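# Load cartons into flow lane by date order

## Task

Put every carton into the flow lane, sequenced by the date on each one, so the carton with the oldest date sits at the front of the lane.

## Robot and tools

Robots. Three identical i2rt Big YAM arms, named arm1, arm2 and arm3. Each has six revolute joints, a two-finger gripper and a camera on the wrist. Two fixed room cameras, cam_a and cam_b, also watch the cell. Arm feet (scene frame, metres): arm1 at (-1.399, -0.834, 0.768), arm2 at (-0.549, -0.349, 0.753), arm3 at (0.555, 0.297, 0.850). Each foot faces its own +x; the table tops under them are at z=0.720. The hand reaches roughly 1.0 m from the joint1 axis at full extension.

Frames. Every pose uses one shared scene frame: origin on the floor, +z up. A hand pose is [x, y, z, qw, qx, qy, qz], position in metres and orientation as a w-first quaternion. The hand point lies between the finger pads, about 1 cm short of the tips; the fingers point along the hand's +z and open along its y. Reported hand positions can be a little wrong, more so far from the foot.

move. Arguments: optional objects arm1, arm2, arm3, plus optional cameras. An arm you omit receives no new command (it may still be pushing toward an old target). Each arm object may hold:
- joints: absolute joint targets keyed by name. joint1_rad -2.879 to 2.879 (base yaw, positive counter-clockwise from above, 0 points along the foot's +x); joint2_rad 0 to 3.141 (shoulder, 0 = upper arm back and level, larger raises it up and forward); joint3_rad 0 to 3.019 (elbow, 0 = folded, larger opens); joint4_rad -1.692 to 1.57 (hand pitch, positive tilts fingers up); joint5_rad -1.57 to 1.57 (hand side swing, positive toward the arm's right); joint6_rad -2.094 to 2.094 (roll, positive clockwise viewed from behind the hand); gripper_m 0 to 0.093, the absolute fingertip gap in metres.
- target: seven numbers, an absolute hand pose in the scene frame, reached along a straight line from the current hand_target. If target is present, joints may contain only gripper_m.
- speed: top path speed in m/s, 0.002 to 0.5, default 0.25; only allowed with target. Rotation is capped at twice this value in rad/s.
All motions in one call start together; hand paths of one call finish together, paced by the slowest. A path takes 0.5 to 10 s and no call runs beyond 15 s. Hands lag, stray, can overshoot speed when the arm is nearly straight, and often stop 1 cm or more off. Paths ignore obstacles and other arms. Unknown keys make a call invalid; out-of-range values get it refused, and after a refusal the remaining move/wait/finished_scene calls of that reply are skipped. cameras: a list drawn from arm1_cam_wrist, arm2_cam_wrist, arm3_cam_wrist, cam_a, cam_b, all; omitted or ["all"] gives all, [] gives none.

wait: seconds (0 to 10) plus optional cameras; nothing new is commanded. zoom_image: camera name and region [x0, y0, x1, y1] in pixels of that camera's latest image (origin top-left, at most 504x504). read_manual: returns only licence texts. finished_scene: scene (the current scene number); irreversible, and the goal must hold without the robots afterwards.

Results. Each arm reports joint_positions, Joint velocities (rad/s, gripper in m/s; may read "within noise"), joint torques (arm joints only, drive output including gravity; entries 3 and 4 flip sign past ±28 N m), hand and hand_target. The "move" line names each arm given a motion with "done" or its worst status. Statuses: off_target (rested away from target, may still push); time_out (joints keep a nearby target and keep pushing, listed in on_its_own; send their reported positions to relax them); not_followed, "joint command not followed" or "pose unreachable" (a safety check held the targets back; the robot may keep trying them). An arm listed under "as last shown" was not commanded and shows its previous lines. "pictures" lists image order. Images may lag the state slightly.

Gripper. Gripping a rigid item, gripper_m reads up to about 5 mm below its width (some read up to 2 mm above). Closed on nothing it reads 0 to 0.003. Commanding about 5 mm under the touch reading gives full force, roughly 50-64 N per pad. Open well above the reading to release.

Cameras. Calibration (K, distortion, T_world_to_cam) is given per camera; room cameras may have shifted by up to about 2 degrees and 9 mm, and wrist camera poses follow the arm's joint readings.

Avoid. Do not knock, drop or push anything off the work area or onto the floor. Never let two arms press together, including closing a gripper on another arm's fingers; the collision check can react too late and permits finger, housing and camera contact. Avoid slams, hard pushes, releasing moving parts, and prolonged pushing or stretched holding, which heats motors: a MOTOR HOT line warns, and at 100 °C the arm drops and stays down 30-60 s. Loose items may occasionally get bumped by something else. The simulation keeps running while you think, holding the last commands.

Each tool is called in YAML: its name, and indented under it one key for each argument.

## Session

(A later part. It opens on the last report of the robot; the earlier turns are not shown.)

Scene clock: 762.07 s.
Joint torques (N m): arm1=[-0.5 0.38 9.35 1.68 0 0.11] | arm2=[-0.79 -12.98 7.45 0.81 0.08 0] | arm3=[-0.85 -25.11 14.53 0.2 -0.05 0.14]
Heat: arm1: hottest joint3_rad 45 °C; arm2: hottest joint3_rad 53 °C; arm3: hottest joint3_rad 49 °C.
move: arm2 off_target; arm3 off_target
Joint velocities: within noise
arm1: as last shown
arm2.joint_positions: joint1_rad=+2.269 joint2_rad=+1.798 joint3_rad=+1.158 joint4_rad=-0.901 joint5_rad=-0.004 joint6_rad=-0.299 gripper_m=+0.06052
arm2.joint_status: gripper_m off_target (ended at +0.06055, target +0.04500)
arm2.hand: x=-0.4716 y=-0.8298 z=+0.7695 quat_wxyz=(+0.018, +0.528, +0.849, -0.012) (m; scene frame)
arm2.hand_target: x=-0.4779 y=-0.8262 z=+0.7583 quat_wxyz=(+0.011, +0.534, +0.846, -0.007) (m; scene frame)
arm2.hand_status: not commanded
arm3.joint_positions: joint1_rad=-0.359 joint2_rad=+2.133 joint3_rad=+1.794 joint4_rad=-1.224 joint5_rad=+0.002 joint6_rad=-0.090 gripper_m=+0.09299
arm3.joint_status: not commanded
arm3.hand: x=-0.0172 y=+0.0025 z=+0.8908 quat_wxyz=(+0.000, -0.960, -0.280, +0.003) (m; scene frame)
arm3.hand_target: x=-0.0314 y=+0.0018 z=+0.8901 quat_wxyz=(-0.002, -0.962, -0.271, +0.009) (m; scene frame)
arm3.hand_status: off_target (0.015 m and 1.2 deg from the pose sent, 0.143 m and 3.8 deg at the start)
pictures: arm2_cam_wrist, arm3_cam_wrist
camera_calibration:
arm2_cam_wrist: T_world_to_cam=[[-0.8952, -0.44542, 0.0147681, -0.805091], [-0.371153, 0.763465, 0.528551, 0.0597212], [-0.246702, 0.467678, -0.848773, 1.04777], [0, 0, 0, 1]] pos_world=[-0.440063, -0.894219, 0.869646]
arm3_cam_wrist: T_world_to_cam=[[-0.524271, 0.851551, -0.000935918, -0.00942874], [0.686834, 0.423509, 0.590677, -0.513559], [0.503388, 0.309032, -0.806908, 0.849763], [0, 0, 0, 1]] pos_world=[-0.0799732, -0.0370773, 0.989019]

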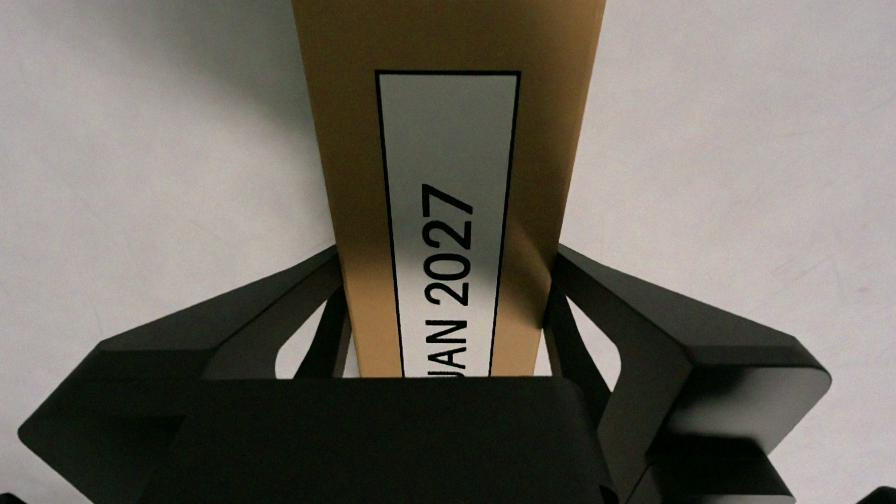

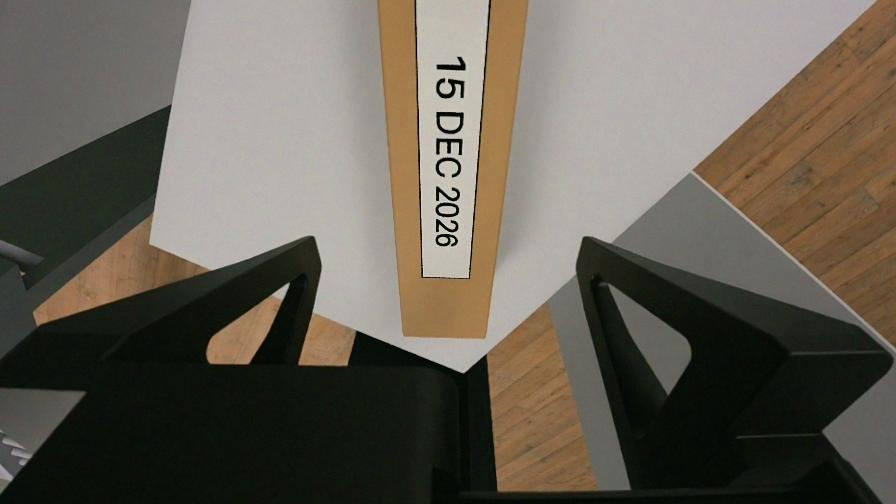

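move:
  arm2: {"target": [-0.478, -0.8265, 0.93, 0.0111, 0.5336, 0.8457, -0.0069], "speed": 0.2}
  arm3: {"target": [-0.036, 0.0, 0.803, -0.0022, -0.9664, -0.2571, 0.0084], "speed": 0.15}
  cameras: ["arm2_cam_wrist", "arm3_cam_wrist"]

Scene clock: 771.23 s.
Joint torques (N m): arm1=[-0.62 0.44 9.36 1.68 0 0.11] | arm2=[-0.62 -13.33 14.78 -0.35 0.02 0.03] | arm3=[-0.62 -25.93 10 0.83 -0.04 0.14]
Heat: arm1: hottest joint3_rad 45 °C; arm2: hottest joint3_rad 52 °C; arm3: hottest joint3_rad 49 °C.
move: arm2 off_target; arm3 off_target
Joint velocities: within noise
arm1: as last shown
arm2.joint_positions: joint1_rad=+2.269 joint2_rad=+1.621 joint3_rad=+1.321 joint4_rad=-1.314 joint5_rad=-0.002 joint6_rad=-0.299 gripper_m=+0.06052
arm2.joint_status: not commanded
arm2.hand: x=-0.4770 y=-0.8043 z=+0.9057 quat_wxyz=(-0.006, +0.528, +0.849, +0.015) (m; scene frame)
arm2.hand_target: x=-0.4782 y=-0.8249 z=+0.9302 quat_wxyz=(+0.011, +0.534, +0.846, -0.007) (m; scene frame)
arm2.hand_status: off_target (0.033 m and 3.3 deg from the pose sent, 0.161 m and 1.2 deg at the start)
arm3.joint_positions: joint1_rad=-0.359 joint2_rad=+2.240 joint3_rad=+1.788 joint4_rad=-1.081 joint5_rad=+0.002 joint6_rad=-0.061 gripper_m=+0.09299
arm3.joint_status: not commanded
arm3.hand: x=-0.0344 y=-0.0065 z=+0.8217 quat_wxyz=(-0.003, -0.964, -0.266, +0.018) (m; scene frame)
arm3.hand_target: x=-0.0353 y=+0.0001 z=+0.8031 quat_wxyz=(-0.002, -0.966, -0.257, +0.008) (m; scene frame)
arm3.hand_status: off_target (0.020 m and 1.5 deg from the pose sent, 0.090 m and 2.8 deg at the start)
pictures: arm2_cam_wrist, arm3_cam_wrist
camera_calibration:
arm2_cam_wrist: T_world_to_cam=[[-0.894925, -0.446185, -0.0052467, -0.782915], [-0.363962, 0.723104, 0.587071, -0.115709], [-0.258149, 0.527294, -0.809518, 1.15704], [0, 0, 0, 1]] pos_world=[-0.444075, -0.875759, 1.00047]
arm3_cam_wrist: T_world_to_cam=[[-0.499419, 0.866361, 0.000173747, -0.0108377], [0.714074, 0.411519, 0.566348, -0.436258], [0.490591, 0.282969, -0.824166, 0.818887], [0, 0, 0, 1]] pos_world=[-0.0956301, -0.0428019, 0.921975]

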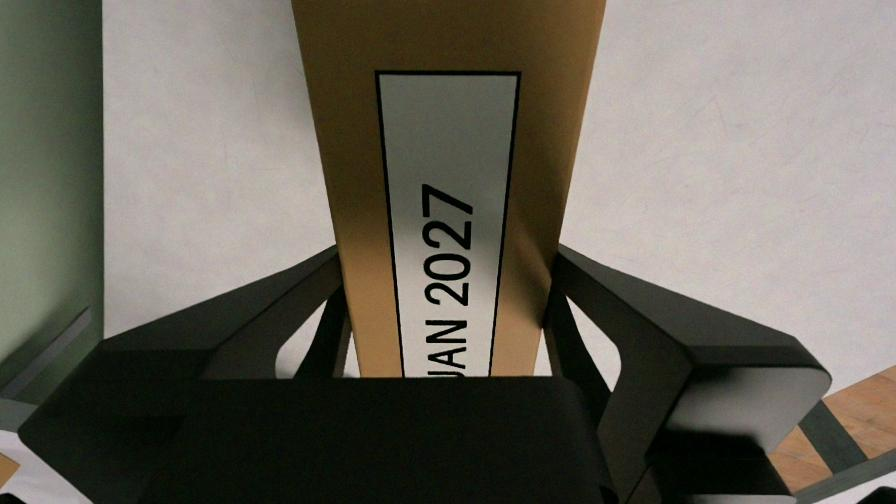

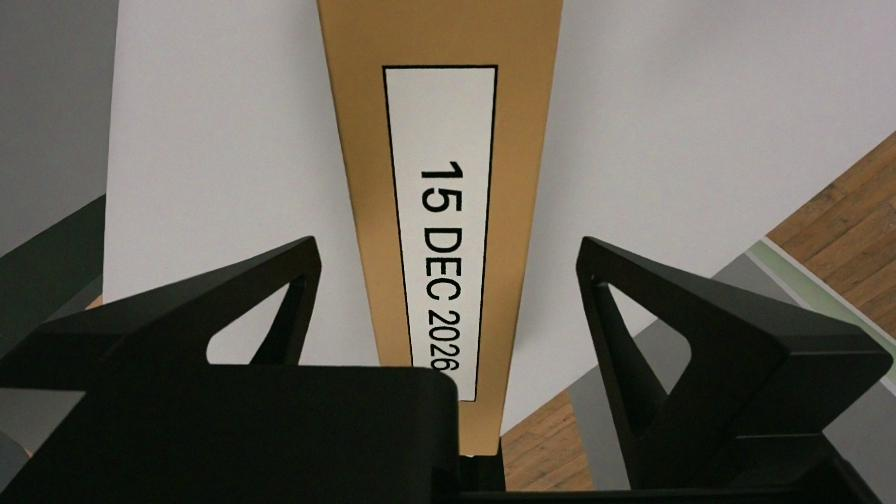

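move:
  arm2: {"joints": {"joint1_rad": -1.2, "joint2_rad": 1.518, "joint3_rad": 1.414, "joint4_rad": -1.466, "joint5_rad": 0.0, "joint6_rad": 0.0}}
  arm3: {"target": [-0.0256, 0.0045, 0.787, -0.0022, -0.9664, -0.2571, 0.0084], "speed": 0.15}
  cameras: ["arm2_cam_wrist", "arm3_cam_wrist"]

Scene clock: 781.47 s.
Joint torques (N m): arm1=[-0.56 0.44 9.35 1.68 0 0.11] | arm2=[-0.15 -13.68 13.05 -0.23 -0.02 0.08] | arm3=[-0.67 -25.82 9.31 0.76 -0.05 0.13]
Heat: arm1: hottest joint3_rad 45 °C; arm2: hottest joint3_rad 55 °C; arm3: hottest joint3_rad 48 °C.
move: arm2 done; arm3 off_target
Joint velocities: within noise
arm1: as last shown
arm2.joint_positions: joint1_rad=-1.200 joint2_rad=+1.534 joint3_rad=+1.373 joint4_rad=-1.456 joint5_rad=+0.001 joint6_rad=-0.009 gripper_m=+0.06054
arm2.joint_status: all done
arm2.hand: x=-0.4759 y=+0.0883 z=+0.9534 quat_wxyz=(+0.017, +0.648, -0.761, +0.023) (m; scene frame)
arm2.hand_target: x=-0.4749 y=+0.0968 z=+0.9753 quat_wxyz=(+0.000, +0.645, -0.764, +0.007) (m; scene frame)
arm2.hand_status: not commanded
arm3.joint_positions: joint1_rad=-0.359 joint2_rad=+2.240 joint3_rad=+1.734 joint4_rad=-1.028 joint5_rad=+0.002 joint6_rad=-0.060 gripper_m=+0.09299
arm3.joint_status: not commanded
arm3.hand: x=-0.0259 y=-0.0021 z=+0.8036 quat_wxyz=(-0.003, -0.964, -0.265, +0.017) (m; scene frame)
arm3.hand_target: x=-0.0251 y=+0.0046 z=+0.7871 quat_wxyz=(-0.002, -0.966, -0.257, +0.008) (m; scene frame)
arm3.hand_status: off_target (0.018 m and 1.4 deg from the pose sent, 0.038 m and 1.5 deg at the start)
pictures: arm2_cam_wrist, arm3_cam_wrist
camera_calibration:
arm2_cam_wrist: T_world_to_cam=[[0.987936, -0.152872, 0.024755, 0.458087], [-0.136006, -0.780031, 0.610782, -0.570174], [-0.0740619, -0.60678, -0.791412, 0.895728], [0, 0, 0, 1]] pos_world=[-0.463768, 0.168785, 1.0458]
arm3_cam_wrist: T_world_to_cam=[[-0.498066, 0.867139, 0.000141573, -0.0102722], [0.714295, 0.410184, 0.567037, -0.434472], [0.491642, 0.282523, -0.823692, 0.798251], [0, 0, 0, 1]] pos_world=[-0.0872282, -0.0384035, 0.903876]

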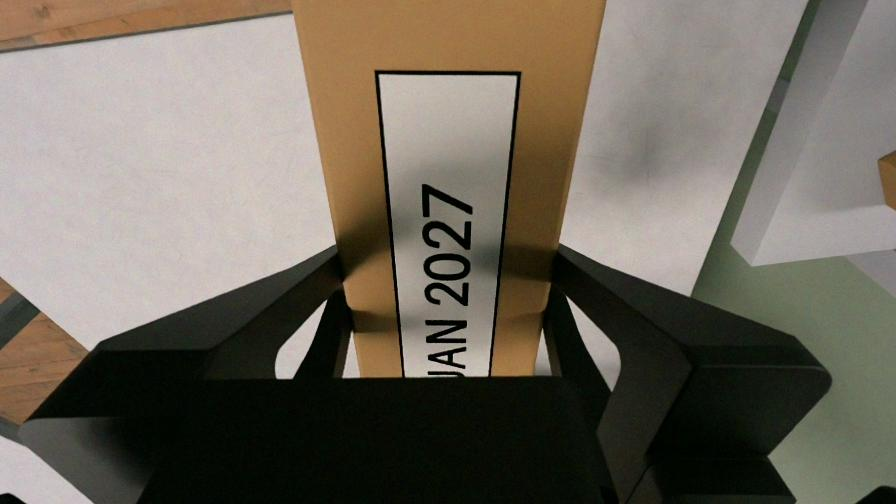

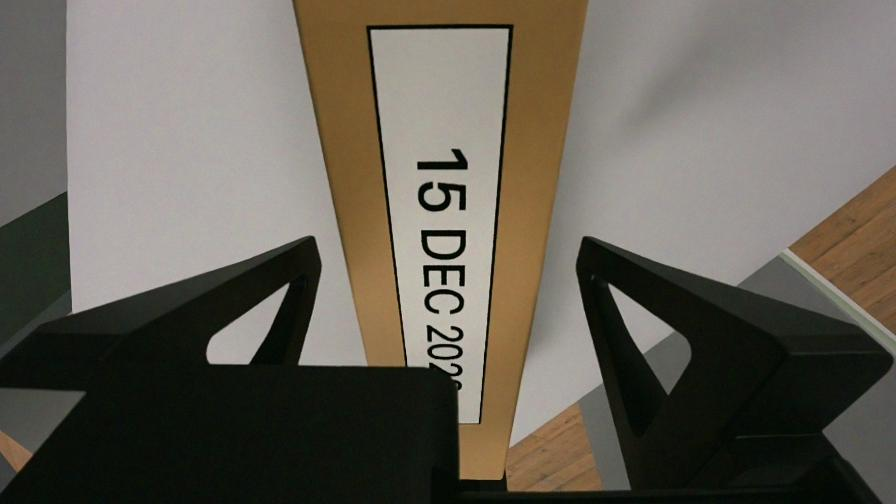

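move:
  arm3: {"joints": {"gripper_m": 0.045}}
  cameras: []

move:
  arm3: {"target": [-0.030, 0.002, 0.935, -0.0022, -0.9664, -0.2571, 0.0084], "speed": 0.2}
  cameras: ["arm3_cam_wrist"]

move:
  arm3: {"target": [0.175, 0.103, 0.96, -0.0022, -0.9664, -0.2571, 0.0084], "speed": 0.25}
  cameras: ["arm3_cam_wrist"]

Scene clock: 785.77 s.
Joint torques (N m): arm1=[-0.56 0.44 9.35 1.68 0.01 0.11] | arm2=[-0.15 -13.68 13.05 -0.24 -0.09 0.08] | arm3=[-0.73 -25.93 9.26 0.81 0.03 0.14]
Heat: arm1: hottest joint3_rad 45 °C; arm2: hottest joint3_rad 55 °C; arm3: hottest joint3_rad 47 °C.
move: arm3 off_target
Joint velocities: within noise
arm1, arm2: as last shown
arm3.joint_positions: joint1_rad=-0.359 joint2_rad=+2.240 joint3_rad=+1.734 joint4_rad=-1.028 joint5_rad=+0.000 joint6_rad=-0.060 gripper_m=+0.05816
arm3.joint_status: gripper_m off_target (ended at +0.05819, target +0.04500)
arm3.hand: x=-0.0257 y=-0.0024 z=+0.8036 quat_wxyz=(-0.004, -0.964, -0.265, +0.017) (m; scene frame)
arm3.hand_target: x=-0.0251 y=+0.0046 z=+0.7871 quat_wxyz=(-0.002, -0.966, -0.257, +0.008) (m; scene frame)
arm3.hand_status: not commanded
pictures: none
No camera images: "cameras" was empty.

Scene clock: 787.43 s.
Joint torques (N m): arm1=[-0.62 0.44 9.35 1.68 0 0.11] | arm2=[-0.15 -13.63 13.04 -0.25 -0.09 0.08] | arm3=[-0.62 -28.28 15.43 -0.08 0.03 0.14]
Heat: arm1: hottest joint3_rad 45 °C; arm2: hottest joint3_rad 55 °C; arm3: hottest joint3_rad 47 °C.
move: arm3 off_target
Joint velocities: within noise
arm1, arm2: as last shown
arm3.joint_positions: joint1_rad=-0.359 joint2_rad=+2.123 joint3_rad=+1.834 joint4_rad=-1.312 joint5_rad=+0.000 joint6_rad=-0.059 gripper_m=+0.05816
arm3.joint_status: not commanded
arm3.hand: x=-0.0115 y=+0.0051 z=+0.9116 quat_wxyz=(+0.003, -0.964, -0.265, -0.016) (m; scene frame)
arm3.hand_target: x=-0.0288 y=+0.0026 z=+0.9353 quat_wxyz=(-0.002, -0.966, -0.257, +0.009) (m; scene frame)
arm3.hand_status: off_target (0.030 m and 3.0 deg from the pose sent, 0.131 m and 1.4 deg at the start)
pictures: arm3_cam_wrist
camera_calibration:
arm3_cam_wrist: T_world_to_cam=[[-0.49765, 0.867365, -0.00471986, -0.00498367], [0.678265, 0.392534, 0.621187, -0.55863], [0.540648, 0.305932, -0.783648, 0.842065], [0, 0, 0, 1]] pos_world=[-0.0788414, -0.0340104, 1.00687]

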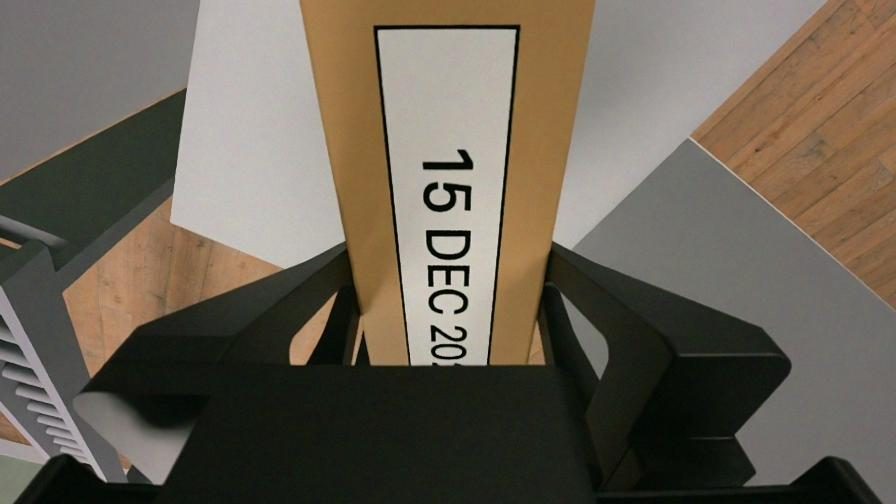

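Scene clock: 789.13 s.
Joint torques (N m): arm1=[-0.56 0.44 9.35 1.66 0.01 0.11] | arm2=[-0.15 -13.68 13.07 -0.24 -0.09 0.07] | arm3=[-0.15 -18.2 10.13 0.69 0.02 0.14]
Heat: arm1: hottest joint3_rad 45 °C; arm2: hottest joint3_rad 54 °C; arm3: hottest joint3_rad 47 °C.
move: arm3 done
Joint velocities: within noise
arm1.joint_positions: joint1_rad=+0.217 joint2_rad=+0.596 joint3_rad=+1.195 joint4_rad=-1.207 joint5_rad=+0.002 joint6_rad=-0.007 gripper_m=+0.09391
arm1.joint_status: not commanded
arm1.hand: x=-1.4693 y=-1.0909 z=+1.2404 quat_wxyz=(-0.278, -0.703, -0.541, +0.367) (m; scene frame)
arm1.hand_target: x=-1.4739 y=-1.0918 z=+1.2433 quat_wxyz=(-0.279, -0.708, -0.532, +0.371) (m; scene frame)
arm1.hand_status: not commanded
arm2: as last shown
arm3.joint_positions: joint1_rad=-0.359 joint2_rad=+1.547 joint3_rad=+1.104 joint4_rad=-1.141 joint5_rad=+0.000 joint6_rad=-0.054 gripper_m=+0.05816
arm3.joint_status: not commanded
arm3.hand: x=+0.1788 y=+0.1036 z=+0.9506 quat_wxyz=(+0.001, -0.965, -0.262, -0.007) (m; scene frame)
arm3.hand_target: x=+0.1751 y=+0.1030 z=+0.9600 quat_wxyz=(-0.002, -0.966, -0.257, +0.008) (m; scene frame)
arm3.hand_status: done (0.010 m and 1.9 deg from the pose sent, 0.216 m and 3.0 deg at the start)
pictures: arm3_cam_wrist
camera_calibration:
arm3_cam_wrist: T_world_to_cam=[[-0.492753, 0.87016, -0.00386978, 0.00246295], [0.690117, 0.3935, 0.607368, -0.739737], [0.530031, 0.296612, -0.794411, 0.75269], [0, 0, 0, 1]] pos_world=[0.11277, 0.0656861, 1.04725]

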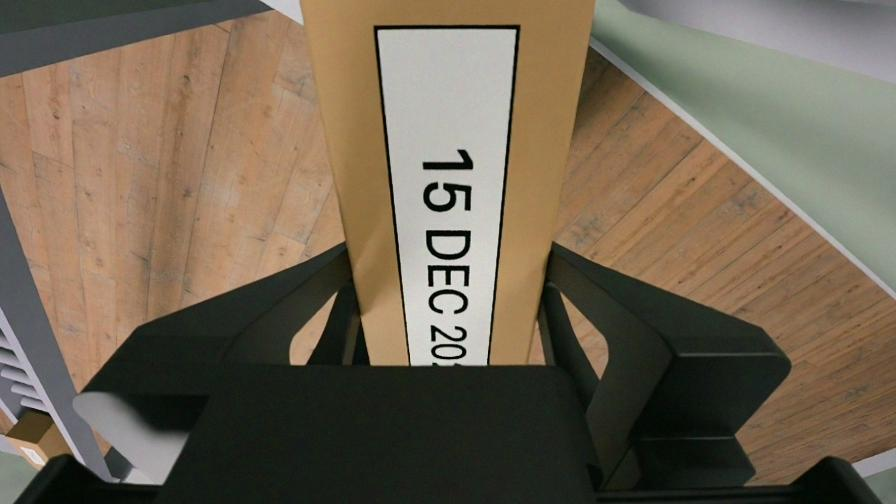

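move:
  arm2: {"joints": {"joint1_rad": -2.03, "joint2_rad": 1.518, "joint3_rad": 1.414, "joint4_rad": -1.466, "joint5_rad": 0.0, "joint6_rad": 0.0}}
  arm3: {"joints": {"joint1_rad": 1.30, "joint2_rad": 1.534, "joint3_rad": 1.0856, "joint4_rad": -1.122, "joint5_rad": 0.0, "joint6_rad": -1.0175}}
  cameras: []

move:
  arm2: {"target": [0.025, 0.010, 0.915, 0.0293, -0.2779, 0.96, 0.0085], "speed": 0.2}
  arm3: {"target": [0.957, -0.333, 0.86, -0.02, -0.0061, 0.9998, 0.0001], "speed": 0.25}
  cameras: ["arm3_cam_wrist"]

move:
  arm2: {"target": [0.030, 0.012, 0.825, 0.0, -0.2779, 0.9606, 0.0], "speed": 0.15}
  arm3: {"target": [0.957, -0.333, 0.768, -0.02, -0.0061, 0.9998, 0.0001], "speed": 0.15}
  cameras: ["arm2_cam_wrist", "arm3_cam_wrist"]

Scene clock: 800.40 s.
Joint torques (N m): arm1=[-0.56 0.44 9.35 1.69 0 0.11] | arm2=[-0.38 -13.57 13.08 -0.2 -0.09 0.07] | arm3=[0.56 -17.38 10.13 0.21 0.02 -0.02]
Heat: arm1: hottest joint3_rad 45 °C; arm2: hottest joint3_rad 54 °C; arm3: hottest joint3_rad 46 °C.
move: arm2 done; arm3 done
Joint velocities: within noise
arm1: as last shown
arm2.joint_positions: joint1_rad=-2.027 joint2_rad=+1.534 joint3_rad=+1.373 joint4_rad=-1.457 joint5_rad=+0.002 joint6_rad=-0.009 gripper_m=+0.06054
arm2.joint_status: all done
arm2.hand: x=-0.1800 y=-0.1073 z=+0.9585 quat_wxyz=(+0.020, +0.288, -0.957, +0.014) (m; scene frame)
arm2.hand_target: x=-0.1724 y=-0.1034 z=+0.9805 quat_wxyz=(-0.003, +0.282, -0.959, +0.007) (m; scene frame)
arm2.hand_status: not commanded
arm3.joint_positions: joint1_rad=+1.296 joint2_rad=+1.547 joint3_rad=+1.081 joint4_rad=-1.120 joint5_rad=-0.002 joint6_rad=-1.010 gripper_m=+0.05816
arm3.joint_status: all done
arm3.hand: x=+0.7771 y=-0.0567 z=+0.9440 quat_wxyz=(+0.002, +0.001, -1.000, -0.007) (m; scene frame)
arm3.hand_target: x=+0.7790 y=-0.0575 z=+0.9506 quat_wxyz=(-0.001, +0.006, -1.000, +0.000) (m; scene frame)
arm3.hand_status: not commanded
pictures: none
No camera images: "cameras" was empty.

Scene clock: 803.40 s.
Joint torques (N m): arm1=[-0.62 0.5 9.36 1.68 0 0.11] | arm2=[-1.03 -20.6 15.87 -0.12 -0.11 -0.03] | arm3=[1.08 -31.15 16.42 -0.16 0.11 0.09]
Heat: arm1: hottest joint3_rad 45 °C; arm2: hottest joint3_rad 55 °C; arm3: hottest joint3_rad 47 °C.
move: arm2 off_target; arm3 off_target
Joint velocities: within noise
arm1: as last shown
arm2.joint_positions: joint1_rad=-2.039 joint2_rad=+2.114 joint3_rad=+2.021 joint4_rad=-1.472 joint5_rad=-0.013 joint6_rad=-0.009 gripper_m=+0.06054
arm2.joint_status: not commanded
arm2.hand: x=+0.0049 y=+0.0052 z=+0.8924 quat_wxyz=(-0.004, +0.282, -0.959, +0.000) (m; scene frame)
arm2.hand_target: x=+0.0235 y=+0.0089 z=+0.9152 quat_wxyz=(-0.030, +0.278, -0.960, -0.009) (m; scene frame)
arm2.hand_status: off_target (0.031 m and 3.1 deg from the pose sent, 0.240 m and 6.3 deg at the start)
arm3.joint_positions: joint1_rad=+1.301 joint2_rad=+2.521 joint3_rad=+2.379 joint4_rad=-1.489 joint5_rad=+0.032 joint6_rad=-1.010 gripper_m=+0.05816
arm3.joint_status: not commanded
arm3.hand: x=+0.9427 y=-0.3242 z=+0.8473 quat_wxyz=(+0.028, +0.003, -0.999, -0.017) (m; scene frame)
arm3.hand_target: x=+0.9564 y=-0.3320 z=+0.8603 quat_wxyz=(+0.019, +0.006, -1.000, +0.001) (m; scene frame)
arm3.hand_status: off_target (0.021 m and 2.1 deg from the pose sent, 0.340 m and 2.3 deg at the start)
pictures: arm3_cam_wrist
camera_calibration:
arm3_cam_wrist: T_world_to_cam=[[-0.0102921, -0.999327, -0.0352079, -0.283576], [-0.768324, -0.0146316, 0.639894, 0.179258], [-0.639979, 0.0336369, -0.767656, 1.38757], [0, 0, 0, 1]] pos_world=[1.02283, -0.327436, 0.940489]

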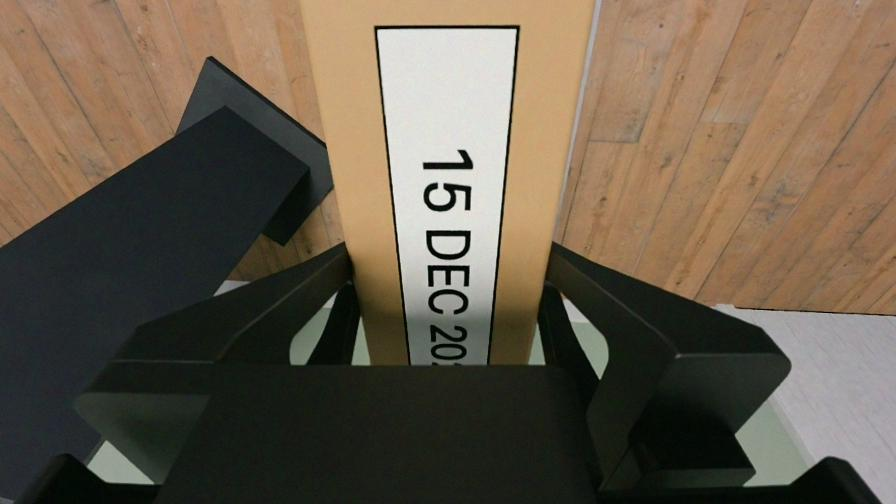

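Scene clock: 804.77 s.
Joint torques (N m): arm1=[-0.62 0.44 9.35 1.7 0 0.11] | arm2=[-0.91 -23 11.47 0.55 -0.1 -0.03] | arm3=[0.67 -31.38 12.23 0.43 -0.2 0.09]
Heat: arm1: hottest joint3_rad 45 °C; arm2: hottest joint3_rad 55 °C; arm3: hottest joint3_rad 47 °C.
move: arm2 off_target; arm3 done
Joint velocities: within noise
arm1: as last shown
arm2.joint_positions: joint1_rad=-2.039 joint2_rad=+2.231 joint3_rad=+2.021 joint4_rad=-1.391 joint5_rad=-0.013 joint6_rad=-0.009 gripper_m=+0.06054
arm2.joint_status: not commanded
arm2.hand: x=+0.0195 y=+0.0131 z=+0.8172 quat_wxyz=(+0.013, +0.282, -0.959, +0.005) (m; scene frame)
arm2.hand_target: x=+0.0298 y=+0.0117 z=+0.8250 quat_wxyz=(+0.000, +0.278, -0.961, +0.000) (m; scene frame)
arm2.hand_status: off_target (0.013 m and 1.7 deg from the pose sent, 0.072 m and 0.7 deg at the start)
arm3.joint_positions: joint1_rad=+1.305 joint2_rad=+2.606 joint3_rad=+2.341 joint4_rad=-1.339 joint5_rad=+0.040 joint6_rad=-1.010 gripper_m=+0.05816
arm3.joint_status: not commanded
arm3.hand: x=+0.9494 y=-0.3314 z=+0.7704 quat_wxyz=(+0.025, +0.005, -1.000, -0.003) (m; scene frame)
arm3.hand_target: x=+0.9569 y=-0.3327 z=+0.7679 quat_wxyz=(+0.020, +0.006, -1.000, +0.000) (m; scene frame)
arm3.hand_status: done (0.008 m and 0.7 deg from the pose sent, 0.081 m and 2.1 deg at the start)
pictures: arm2_cam_wrist, arm3_cam_wrist
camera_calibration:
arm2_cam_wrist: T_world_to_cam=[[0.545254, -0.83815, 0.0142591, -0.0132189], [-0.682315, -0.433867, 0.588393, -0.453853], [-0.486975, -0.330553, -0.808449, 0.797389], [0, 0, 0, 1]] pos_world=[0.0858447, 0.0555878, 0.911881]
arm3_cam_wrist: T_world_to_cam=[[-0.00553694, -0.999944, -0.00902811, -0.318317], [-0.772379, -0.00145776, 0.63516, 0.245336], [-0.635138, 0.01049, -0.772328, 1.32444], [0, 0, 0, 1]] pos_world=[1.02893, -0.331835, 0.864197]

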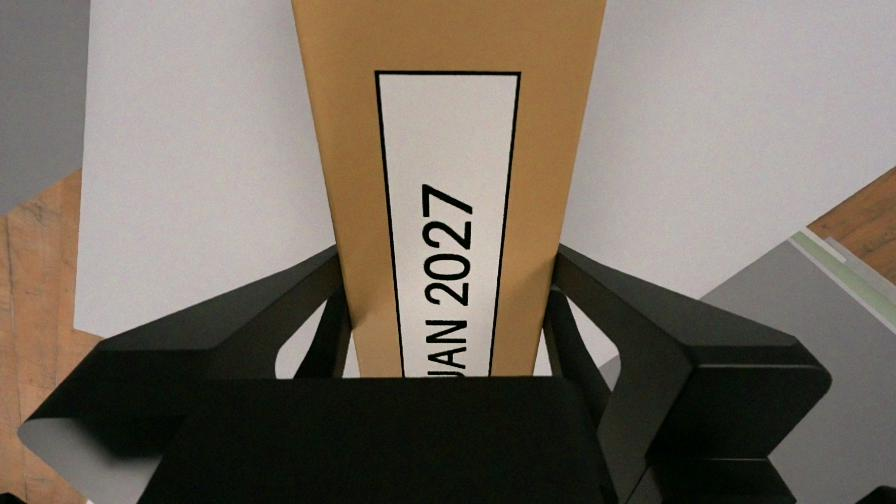

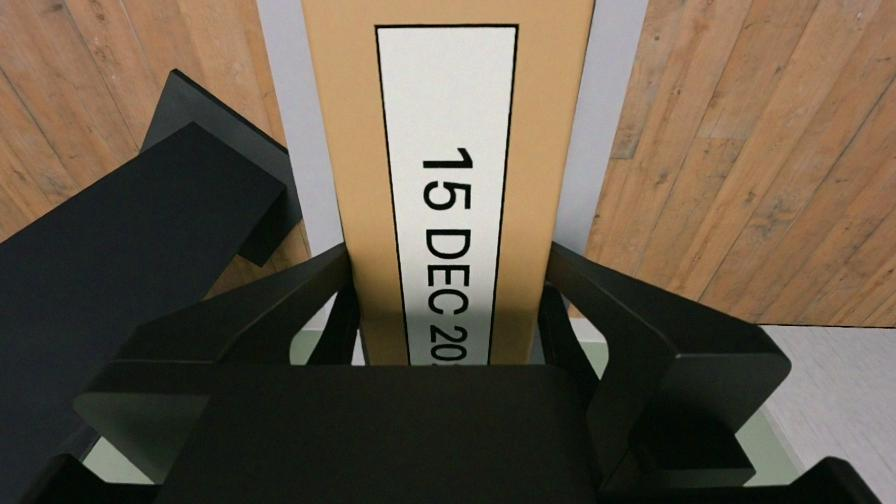

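move:
  arm2: {"target": [0.026, 0.008, 0.797, 0.0, -0.2779, 0.9606, 0.0], "speed": 0.1}
  arm3: {"target": [0.957, -0.333, 0.750, -0.02, -0.0061, 0.9998, 0.0001], "speed": 0.1}
  cameras: ["arm2_cam_wrist", "arm3_cam_wrist"]

Scene clock: 828.33 s.
Joint torques (N m): arm1=[-0.62 0.44 9.36 1.68 0 0.11] | arm2=[-1.03 -22.53 9.25 0.57 -0.11 -0.04] | arm3=[0.62 -30.04 11.43 0.92 -0.18 0.04]
Heat: arm1: hottest joint3_rad 45 °C; arm2: hottest joint3_rad 57 °C; arm3: hottest joint3_rad 47 °C.
move: arm2 done; arm3 off_target
Joint velocities: within noise
arm1: as last shown
arm2.joint_positions: joint1_rad=-2.039 joint2_rad=+2.231 joint3_rad=+1.976 joint4_rad=-1.319 joint5_rad=-0.013 joint6_rad=-0.009 gripper_m=+0.06054
arm2.joint_status: not commanded
arm2.hand: x=+0.0220 y=+0.0144 z=+0.8002 quat_wxyz=(+0.000, +0.282, -0.959, +0.001) (m; scene frame)
arm2.hand_target: x=+0.0260 y=+0.0080 z=+0.7969 quat_wxyz=(+0.000, +0.278, -0.961, +0.000) (m; scene frame)
arm2.hand_status: done (0.008 m and 0.5 deg from the pose sent, 0.022 m and 1.7 deg at the start)
arm3.joint_positions: joint1_rad=+1.305 joint2_rad=+2.606 joint3_rad=+2.341 joint4_rad=-1.324 joint5_rad=+0.040 joint6_rad=-1.005 gripper_m=+0.05816
arm3.joint_status: not commanded
arm3.hand: x=+0.9517 y=-0.3345 z=+0.7703 quat_wxyz=(+0.021, +0.003, -1.000, +0.003) (m; scene frame)
arm3.hand_target: x=+0.9564 y=-0.3323 z=+0.7502 quat_wxyz=(+0.020, +0.006, -1.000, +0.000) (m; scene frame)
arm3.hand_status: off_target (0.021 m and 0.5 deg from the pose sent, 0.022 m and 0.7 deg at the start)
pictures: arm2_cam_wrist, arm3_cam_wrist
camera_calibration:
arm2_cam_wrist: T_world_to_cam=[[0.545294, -0.838117, 0.014653, -0.0135582], [-0.695555, -0.442647, 0.565921, -0.423184], [-0.467822, -0.318785, -0.824329, 0.797352], [0, 0, 0, 1]] pos_world=[0.0860643, 0.0554998, 0.896967]
arm3_cam_wrist: T_world_to_cam=[[-0.0105746, -0.999936, 0.00413284, -0.32668], [-0.777864, 0.0108231, 0.628339, 0.261762], [-0.628343, 0.00342962, -0.777929, 1.32135], [0, 0, 0, 1]] pos_world=[1.03042, -0.334023, 0.864792]

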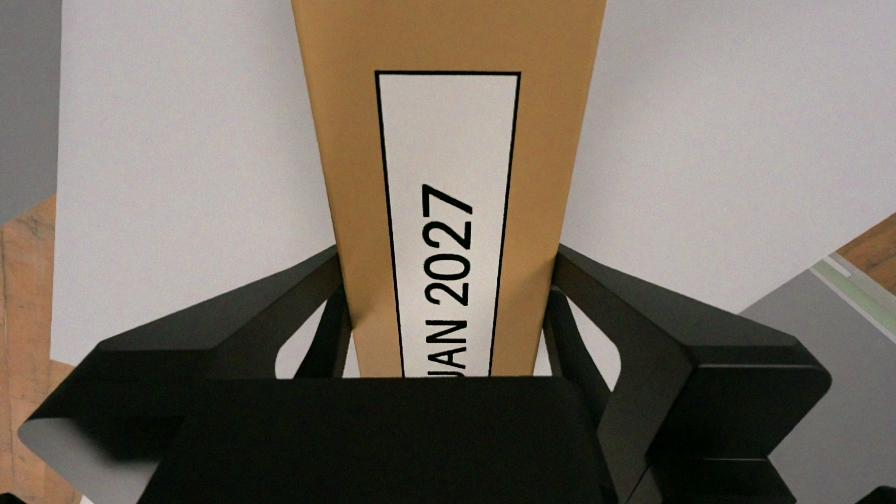

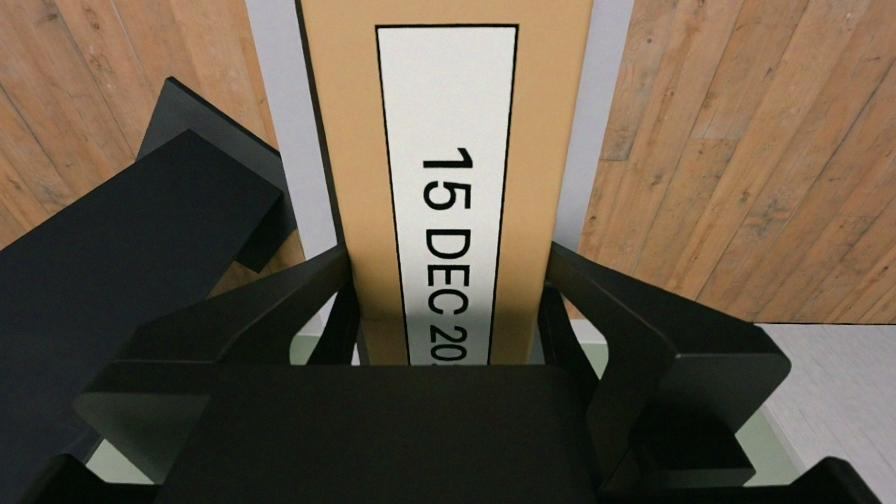

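move:
  arm2: {"target": [0.026, 0.008, 0.788, 0.0, -0.2779, 0.9606, 0.0], "speed": 0.1}
  arm3: {"target": [0.956, -0.331, 0.725, -0.02, -0.0061, 0.9998, 0.0001], "speed": 0.1}
  cameras: ["arm3_cam_wrist"]

Scene clock: 832.30 s.
Joint torques (N m): arm1=[-0.56 0.5 9.36 1.69 0 0.11] | arm2=[-1.08 -21.54 8.94 0.64 -0.11 -0.03] | arm3=[0.15 -28.69 9.24 1.52 -0.18 -0.02]
Heat: arm1: hottest joint3_rad 45 °C; arm2: hottest joint3_rad 57 °C; arm3: hottest joint3_rad 47 °C.
move: arm2 off_target; arm3 off_target
Joint velocities: within noise
arm1: as last shown
arm2.joint_positions: joint1_rad=-2.039 joint2_rad=+2.231 joint3_rad=+1.970 joint4_rad=-1.300 joint5_rad=-0.013 joint6_rad=-0.009 gripper_m=+0.06054
arm2.joint_status: not commanded
arm2.hand: x=+0.0240 y=+0.0157 z=+0.7979 quat_wxyz=(-0.006, +0.282, -0.959, -0.001) (m; scene frame)
arm2.hand_target: x=+0.0258 y=+0.0079 z=+0.7879 quat_wxyz=(+0.000, +0.278, -0.961, +0.000) (m; scene frame)
arm2.hand_status: off_target (0.013 m and 0.8 deg from the pose sent, 0.014 m and 0.5 deg at the start)
arm3.joint_positions: joint1_rad=+1.311 joint2_rad=+2.606 joint3_rad=+2.335 joint4_rad=-1.289 joint5_rad=+0.040 joint6_rad=-0.999 gripper_m=+0.05816
arm3.joint_status: not commanded
arm3.hand: x=+0.9588 y=-0.3374 z=+0.7680 quat_wxyz=(+0.013, +0.002, -1.000, +0.015) (m; scene frame)
arm3.hand_target: x=+0.9548 y=-0.3291 z=+0.7263 quat_wxyz=(+0.020, +0.006, -1.000, +0.000) (m; scene frame)
arm3.hand_status: off_target (0.044 m and 2.0 deg from the pose sent, 0.046 m and 0.5 deg at the start)
pictures: arm3_cam_wrist
camera_calibration:
arm3_cam_wrist: T_world_to_cam=[[-0.0108064, -0.99956, 0.0276254, -0.347235], [-0.787649, 0.0255289, 0.615595, 0.292902], [-0.616029, -0.0151067, -0.787578, 1.31352], [0, 0, 0, 1]] pos_world=[1.03612, -0.334717, 0.863784]

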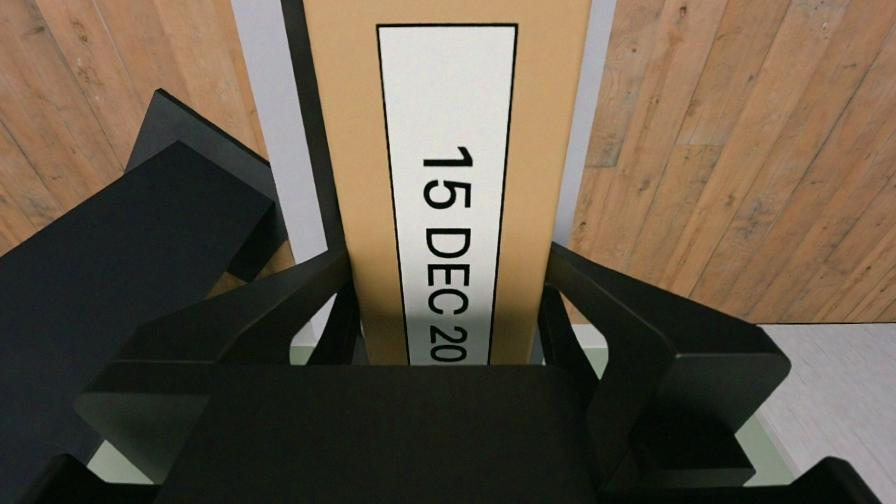

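move:
  arm2: {"joints": {"gripper_m": 0.094}}
  arm3: {"target": [0.953, -0.327, 0.708, -0.02, -0.0061, 0.9998, 0.0001], "speed": 0.1}
  cameras: ["arm2_cam_wrist", "arm3_cam_wrist"]

Scene clock: 836.03 s.
Joint torques (N m): arm1=[-0.62 0.44 9.35 1.69 0 0.11] | arm2=[-0.97 -22.07 8.91 0.65 -0.1 -0.04] | arm3=[-0.09 -27.4 8.01 1.72 -0.16 -0.05]
Heat: arm1: hottest joint3_rad 45 °C; arm2: hottest joint3_rad 56 °C; arm3: hottest joint3_rad 47 °C.
move: arm2 done; arm3 off_target
Joint velocities: within noise
arm1: as last shown
arm2.joint_positions: joint1_rad=-2.039 joint2_rad=+2.231 joint3_rad=+1.970 joint4_rad=-1.300 joint5_rad=-0.013 joint6_rad=-0.009 gripper_m=+0.09387
arm2.joint_status: all done
arm2.hand: x=+0.0240 y=+0.0157 z=+0.7979 quat_wxyz=(-0.006, +0.282, -0.959, -0.001) (m; scene frame)
arm2.hand_target: x=+0.0258 y=+0.0080 z=+0.7879 quat_wxyz=(+0.000, +0.278, -0.961, +0.000) (m; scene frame)
arm2.hand_status: not commanded
arm3.joint_positions: joint1_rad=+1.314 joint2_rad=+2.594 joint3_rad=+2.301 joint4_rad=-1.250 joint5_rad=+0.039 joint6_rad=-0.996 gripper_m=+0.05816
arm3.joint_status: not commanded
arm3.hand: x=+0.9614 y=-0.3365 z=+0.7647 quat_wxyz=(+0.008, +0.002, -1.000, +0.023) (m; scene frame)
arm3.hand_target: x=+0.9512 y=-0.3241 z=+0.7106 quat_wxyz=(+0.020, +0.006, -1.000, +0.000) (m; scene frame)
arm3.hand_status: off_target (0.058 m and 3.0 deg from the pose sent, 0.061 m and 2.0 deg at the start)
pictures: arm2_cam_wrist, arm3_cam_wrist
camera_calibration:
arm2_cam_wrist: T_world_to_cam=[[0.545285, -0.83812, 0.0148046, -0.0137711], [-0.701245, -0.446415, 0.555851, -0.411678], [-0.459261, -0.313479, -0.83115, 0.802052], [0, 0, 0, 1]] pos_world=[0.087173, 0.0561053, 0.895661]
arm3_cam_wrist: T_world_to_cam=[[-0.0108557, -0.999029, 0.0426906, -0.35749], [-0.794067, 0.0345604, 0.606847, 0.312817], [-0.607734, -0.0273114, -0.793671, 1.30501], [0, 0, 0, 1]] pos_world=[1.03762, -0.332313, 0.861177]

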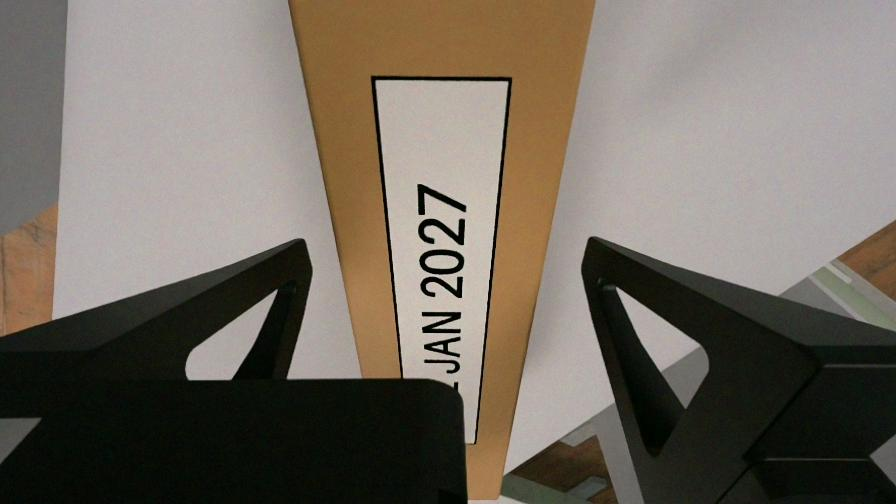

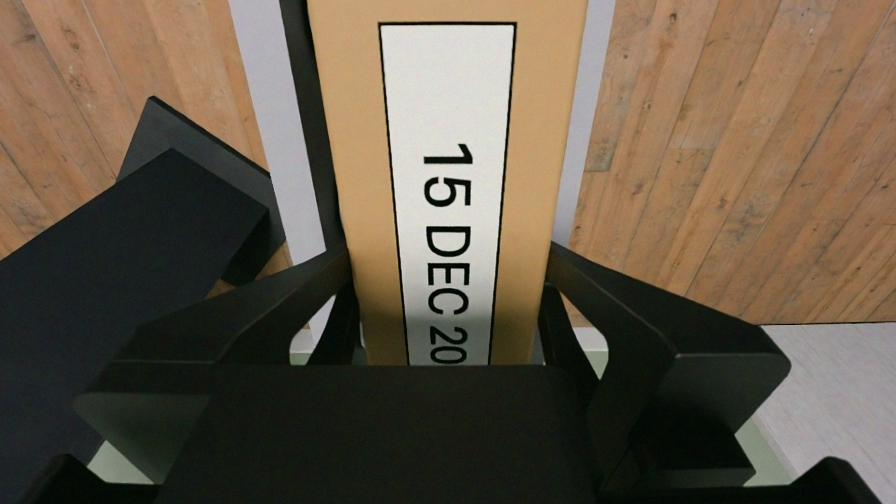

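move:
  arm3: {"target": [0.957, -0.331, 0.765, -0.02, -0.0061, 0.9998, 0.0001], "speed": 0.1}
  arm2: {"target": [-0.18, -0.118, 0.98, 0.0, -0.2779, 0.9606, 0.0], "speed": 0.25}
  cameras: []

move:
  arm3: {"joints": {"gripper_m": 0.093}}
  arm2: {"joints": {"joint1_rad": -1.0, "joint2_rad": 1.2, "joint3_rad": 1.2, "joint4_rad": -1.2, "joint5_rad": 0.0, "joint6_rad": 0.0}}
  cameras: ["arm3_cam_wrist"]

Scene clock: 842.30 s.
Joint torques (N m): arm1=[-0.62 0.44 9.37 1.68 0 0.11] | arm2=[-1.03 -10.23 9.02 -0.01 -0.11 -0.08] | arm3=[-0.09 -30.51 14.35 -0.29 -0.19 0.1]
Heat: arm1: hottest joint3_rad 45 °C; arm2: hottest joint3_rad 55 °C; arm3: hottest joint3_rad 46 °C.
move: arm2 off_target; arm3 done
Joint velocities: within noise
arm1: as last shown
arm2.joint_positions: joint1_rad=-2.042 joint2_rad=+1.472 joint3_rad=+1.388 joint4_rad=-1.456 joint5_rad=-0.013 joint6_rad=-0.009 gripper_m=+0.09388
arm2.joint_status: not commanded
arm2.hand: x=-0.1786 y=-0.1110 z=+0.9902 quat_wxyz=(-0.016, +0.280, -0.960, -0.004) (m; scene frame)
arm2.hand_target: x=-0.1802 y=-0.1179 z=+0.9802 quat_wxyz=(+0.000, +0.278, -0.961, +0.000) (m; scene frame)
arm2.hand_status: off_target (0.012 m and 1.9 deg from the pose sent, 0.304 m and 0.9 deg at the start)
arm3.joint_positions: joint1_rad=+1.314 joint2_rad=+2.587 joint3_rad=+2.299 joint4_rad=-1.305 joint5_rad=+0.040 joint6_rad=-1.008 gripper_m=+0.05816
arm3.joint_status: not commanded
arm3.hand: x=+0.9539 y=-0.3259 z=+0.7688 quat_wxyz=(+0.022, +0.009, -1.000, +0.001) (m; scene frame)
arm3.hand_target: x=+0.9568 y=-0.3307 z=+0.7651 quat_wxyz=(+0.020, +0.006, -1.000, +0.001) (m; scene frame)
arm3.hand_status: done (0.007 m and 0.4 deg from the pose sent, 0.007 m and 3.0 deg at the start)
pictures: none
No camera images: "cameras" was empty.

Scene clock: 843.93 s.
Joint torques (N m): arm1=[-0.56 0.5 9.35 1.69 0 0.11] | arm2=[0.44 -6.83 9.62 1.47 -0.02 0.07] | arm3=[-0.03 -30.39 14.32 -0.05 -0.12 0.1]
Heat: arm1: hottest joint3_rad 45 °C; arm2: hottest joint3_rad 55 °C; arm3: hottest joint3_rad 46 °C.
move: arm2 done; arm3 done
Joint velocities: within noise
arm1.joint_positions: joint1_rad=+0.217 joint2_rad=+0.596 joint3_rad=+1.195 joint4_rad=-1.207 joint5_rad=+0.002 joint6_rad=-0.007 gripper_m=+0.09391
arm1.joint_status: not commanded
arm1.hand: x=-1.4693 y=-1.0909 z=+1.2404 quat_wxyz=(-0.278, -0.703, -0.541, +0.367) (m; scene frame)
arm1.hand_target: x=-1.4739 y=-1.0918 z=+1.2433 quat_wxyz=(-0.279, -0.708, -0.532, +0.371) (m; scene frame)
arm1.hand_status: not commanded
arm2.joint_positions: joint1_rad=-1.008 joint2_rad=+1.192 joint3_rad=+1.215 joint4_rad=-1.209 joint5_rad=+0.000 joint6_rad=-0.009 gripper_m=+0.09389
arm2.joint_status: all done
arm2.hand: x=-0.5608 y=+0.0731 z=+1.0366 quat_wxyz=(-0.133, +0.706, -0.683, -0.129) (m; scene frame)
arm2.hand_target: x=-0.5640 y=+0.0729 z=+1.0269 quat_wxyz=(-0.127, +0.707, -0.684, -0.125) (m; scene frame)
arm2.hand_status: not commanded
arm3.joint_positions: joint1_rad=+1.314 joint2_rad=+2.587 joint3_rad=+2.299 joint4_rad=-1.312 joint5_rad=+0.038 joint6_rad=-1.008 gripper_m=+0.09293
arm3.joint_status: all done
arm3.hand: x=+0.9533 y=-0.3243 z=+0.7688 quat_wxyz=(+0.023, +0.009, -1.000, -0.002) (m; scene frame)
arm3.hand_target: x=+0.9568 y=-0.3307 z=+0.7651 quat_wxyz=(+0.020, +0.006, -1.000, +0.000) (m; scene frame)
arm3.hand_status: not commanded
pictures: arm3_cam_wrist
camera_calibration:
arm3_cam_wrist: T_world_to_cam=[[0.00166507, -0.999979, -0.00631914, -0.320103], [-0.775099, -0.00528326, 0.631818, 0.253272], [-0.631838, 0.00384594, -0.775091, 1.32247], [0, 0, 0, 1]] pos_world=[1.03243, -0.323845, 0.862992]

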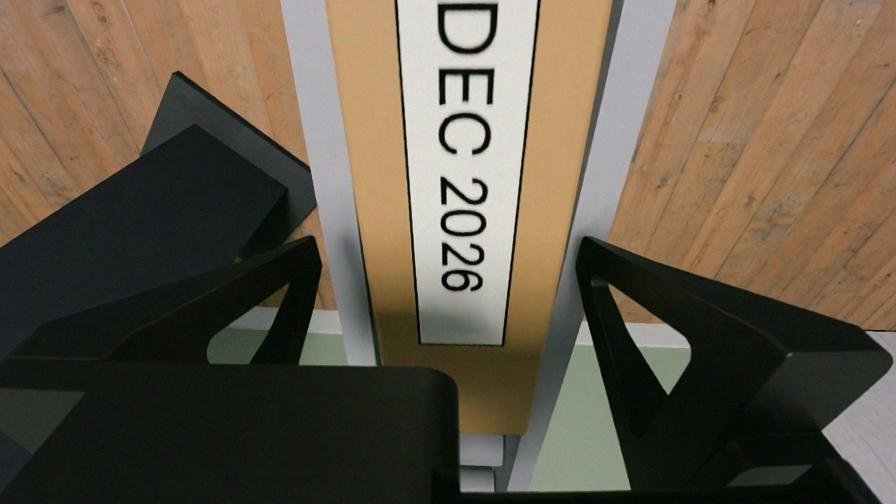

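move:
  arm3: {"target": [0.953, -0.325, 0.87, 0.0, 0.0, 1.0, 0.0], "speed": 0.25}
  cameras: ["cam_b"]

move:
  arm3: {"joints": {"joint1_rad": -0.344, "joint2_rad": 1.824, "joint3_rad": 1.545, "joint4_rad": -1.29, "joint5_rad": 0.0, "joint6_rad": -0.09}}
  cameras: ["arm3_cam_wrist", "cam_b"]

Scene clock: 851.00 s.
Joint torques (N m): arm1=[-0.62 0.5 9.35 1.69 0 0.11] | arm2=[0.5 -6.83 9.63 1.47 -0.02 0.07] | arm3=[-0.44 -30.33 13.96 -0.02 -0.14 0.14]
Heat: arm1: hottest joint3_rad 45 °C; arm2: hottest joint3_rad 55 °C; arm3: hottest joint3_rad 47 °C.
move: arm3 done
Joint velocities: within noise
arm1, arm2: as last shown
arm3.joint_positions: joint1_rad=+1.314 joint2_rad=+2.445 joint3_rad=+2.305 joint4_rad=-1.434 joint5_rad=+0.005 joint6_rad=-1.008 gripper_m=+0.09294
arm3.joint_status: not commanded
arm3.hand: x=+0.9549 y=-0.3166 z=+0.8725 quat_wxyz=(+0.002, +0.009, -1.000, -0.001) (m; scene frame)
arm3.hand_target: x=+0.9529 y=-0.3248 z=+0.8701 quat_wxyz=(+0.000, +0.000, -1.000, +0.000) (m; scene frame)
arm3.hand_status: done (0.009 m and 1.0 deg from the pose sent, 0.101 m and 2.8 deg at the start)
pictures: cam_b

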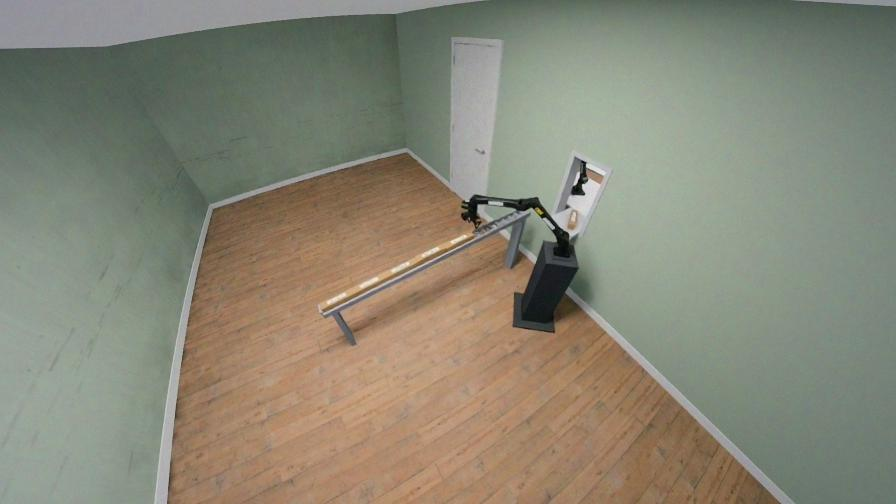

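Scene clock: 853.10 s.
Joint torques (N m): arm1=[-0.56 0.5 9.35 1.66 0 0.11] | arm2=[0.44 -6.83 9.61 1.47 -0.02 0.06] | arm3=[0.85 -21.89 10.71 0.24 -0.04 0.13]
Heat: arm1: hottest joint3_rad 45 °C; arm2: hottest joint3_rad 54 °C; arm3: hottest joint3_rad 47 °C.
move: arm3 done
Joint velocities: within noise
arm1, arm2: as last shown
arm3.joint_positions: joint1_rad=-0.350 joint2_rad=+1.818 joint3_rad=+1.543 joint4_rad=-1.285 joint5_rad=+0.002 joint6_rad=-0.097 gripper_m=+0.09299
arm3.joint_status: all done
arm3.hand: x=+0.0671 y=+0.0408 z=+0.9806 quat_wxyz=(+0.000, -0.958, -0.288, +0.004) (m; scene frame)
arm3.hand_target: x=+0.0694 y=+0.0379 z=+0.9780 quat_wxyz=(+0.000, -0.958, -0.287, +0.000) (m; scene frame)
arm3.hand_status: not commanded
pictures: arm3_cam_wrist, cam_b
camera_calibration:
arm3_cam_wrist: T_world_to_cam=[[-0.537565, 0.843222, -0.000737729, 0.00331032], [0.68129, 0.434846, 0.588858, -0.639022], [0.496859, 0.316047, -0.808236, 0.869325], [0, 0, 0, 1]] pos_world=[0.00520641, 0.000337291, 1.07892]

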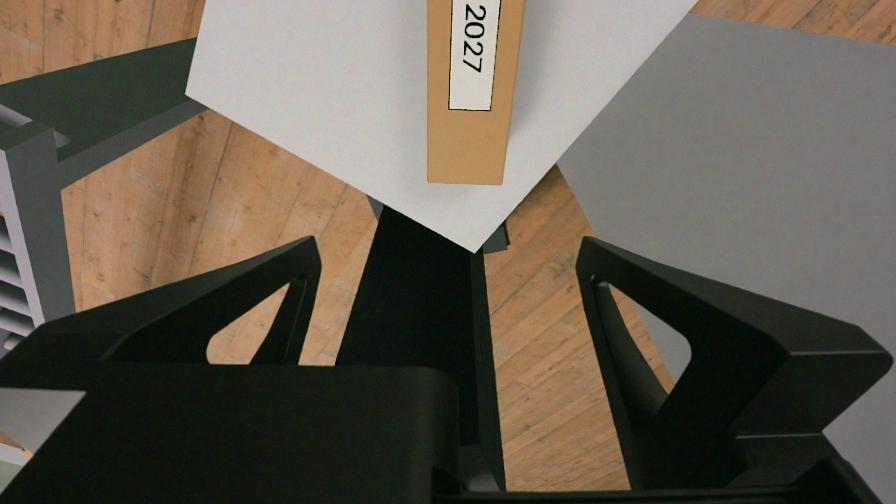

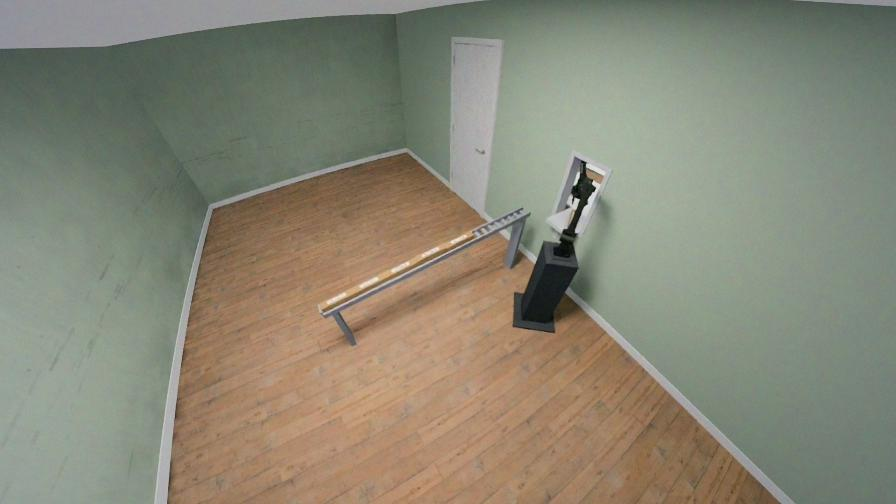

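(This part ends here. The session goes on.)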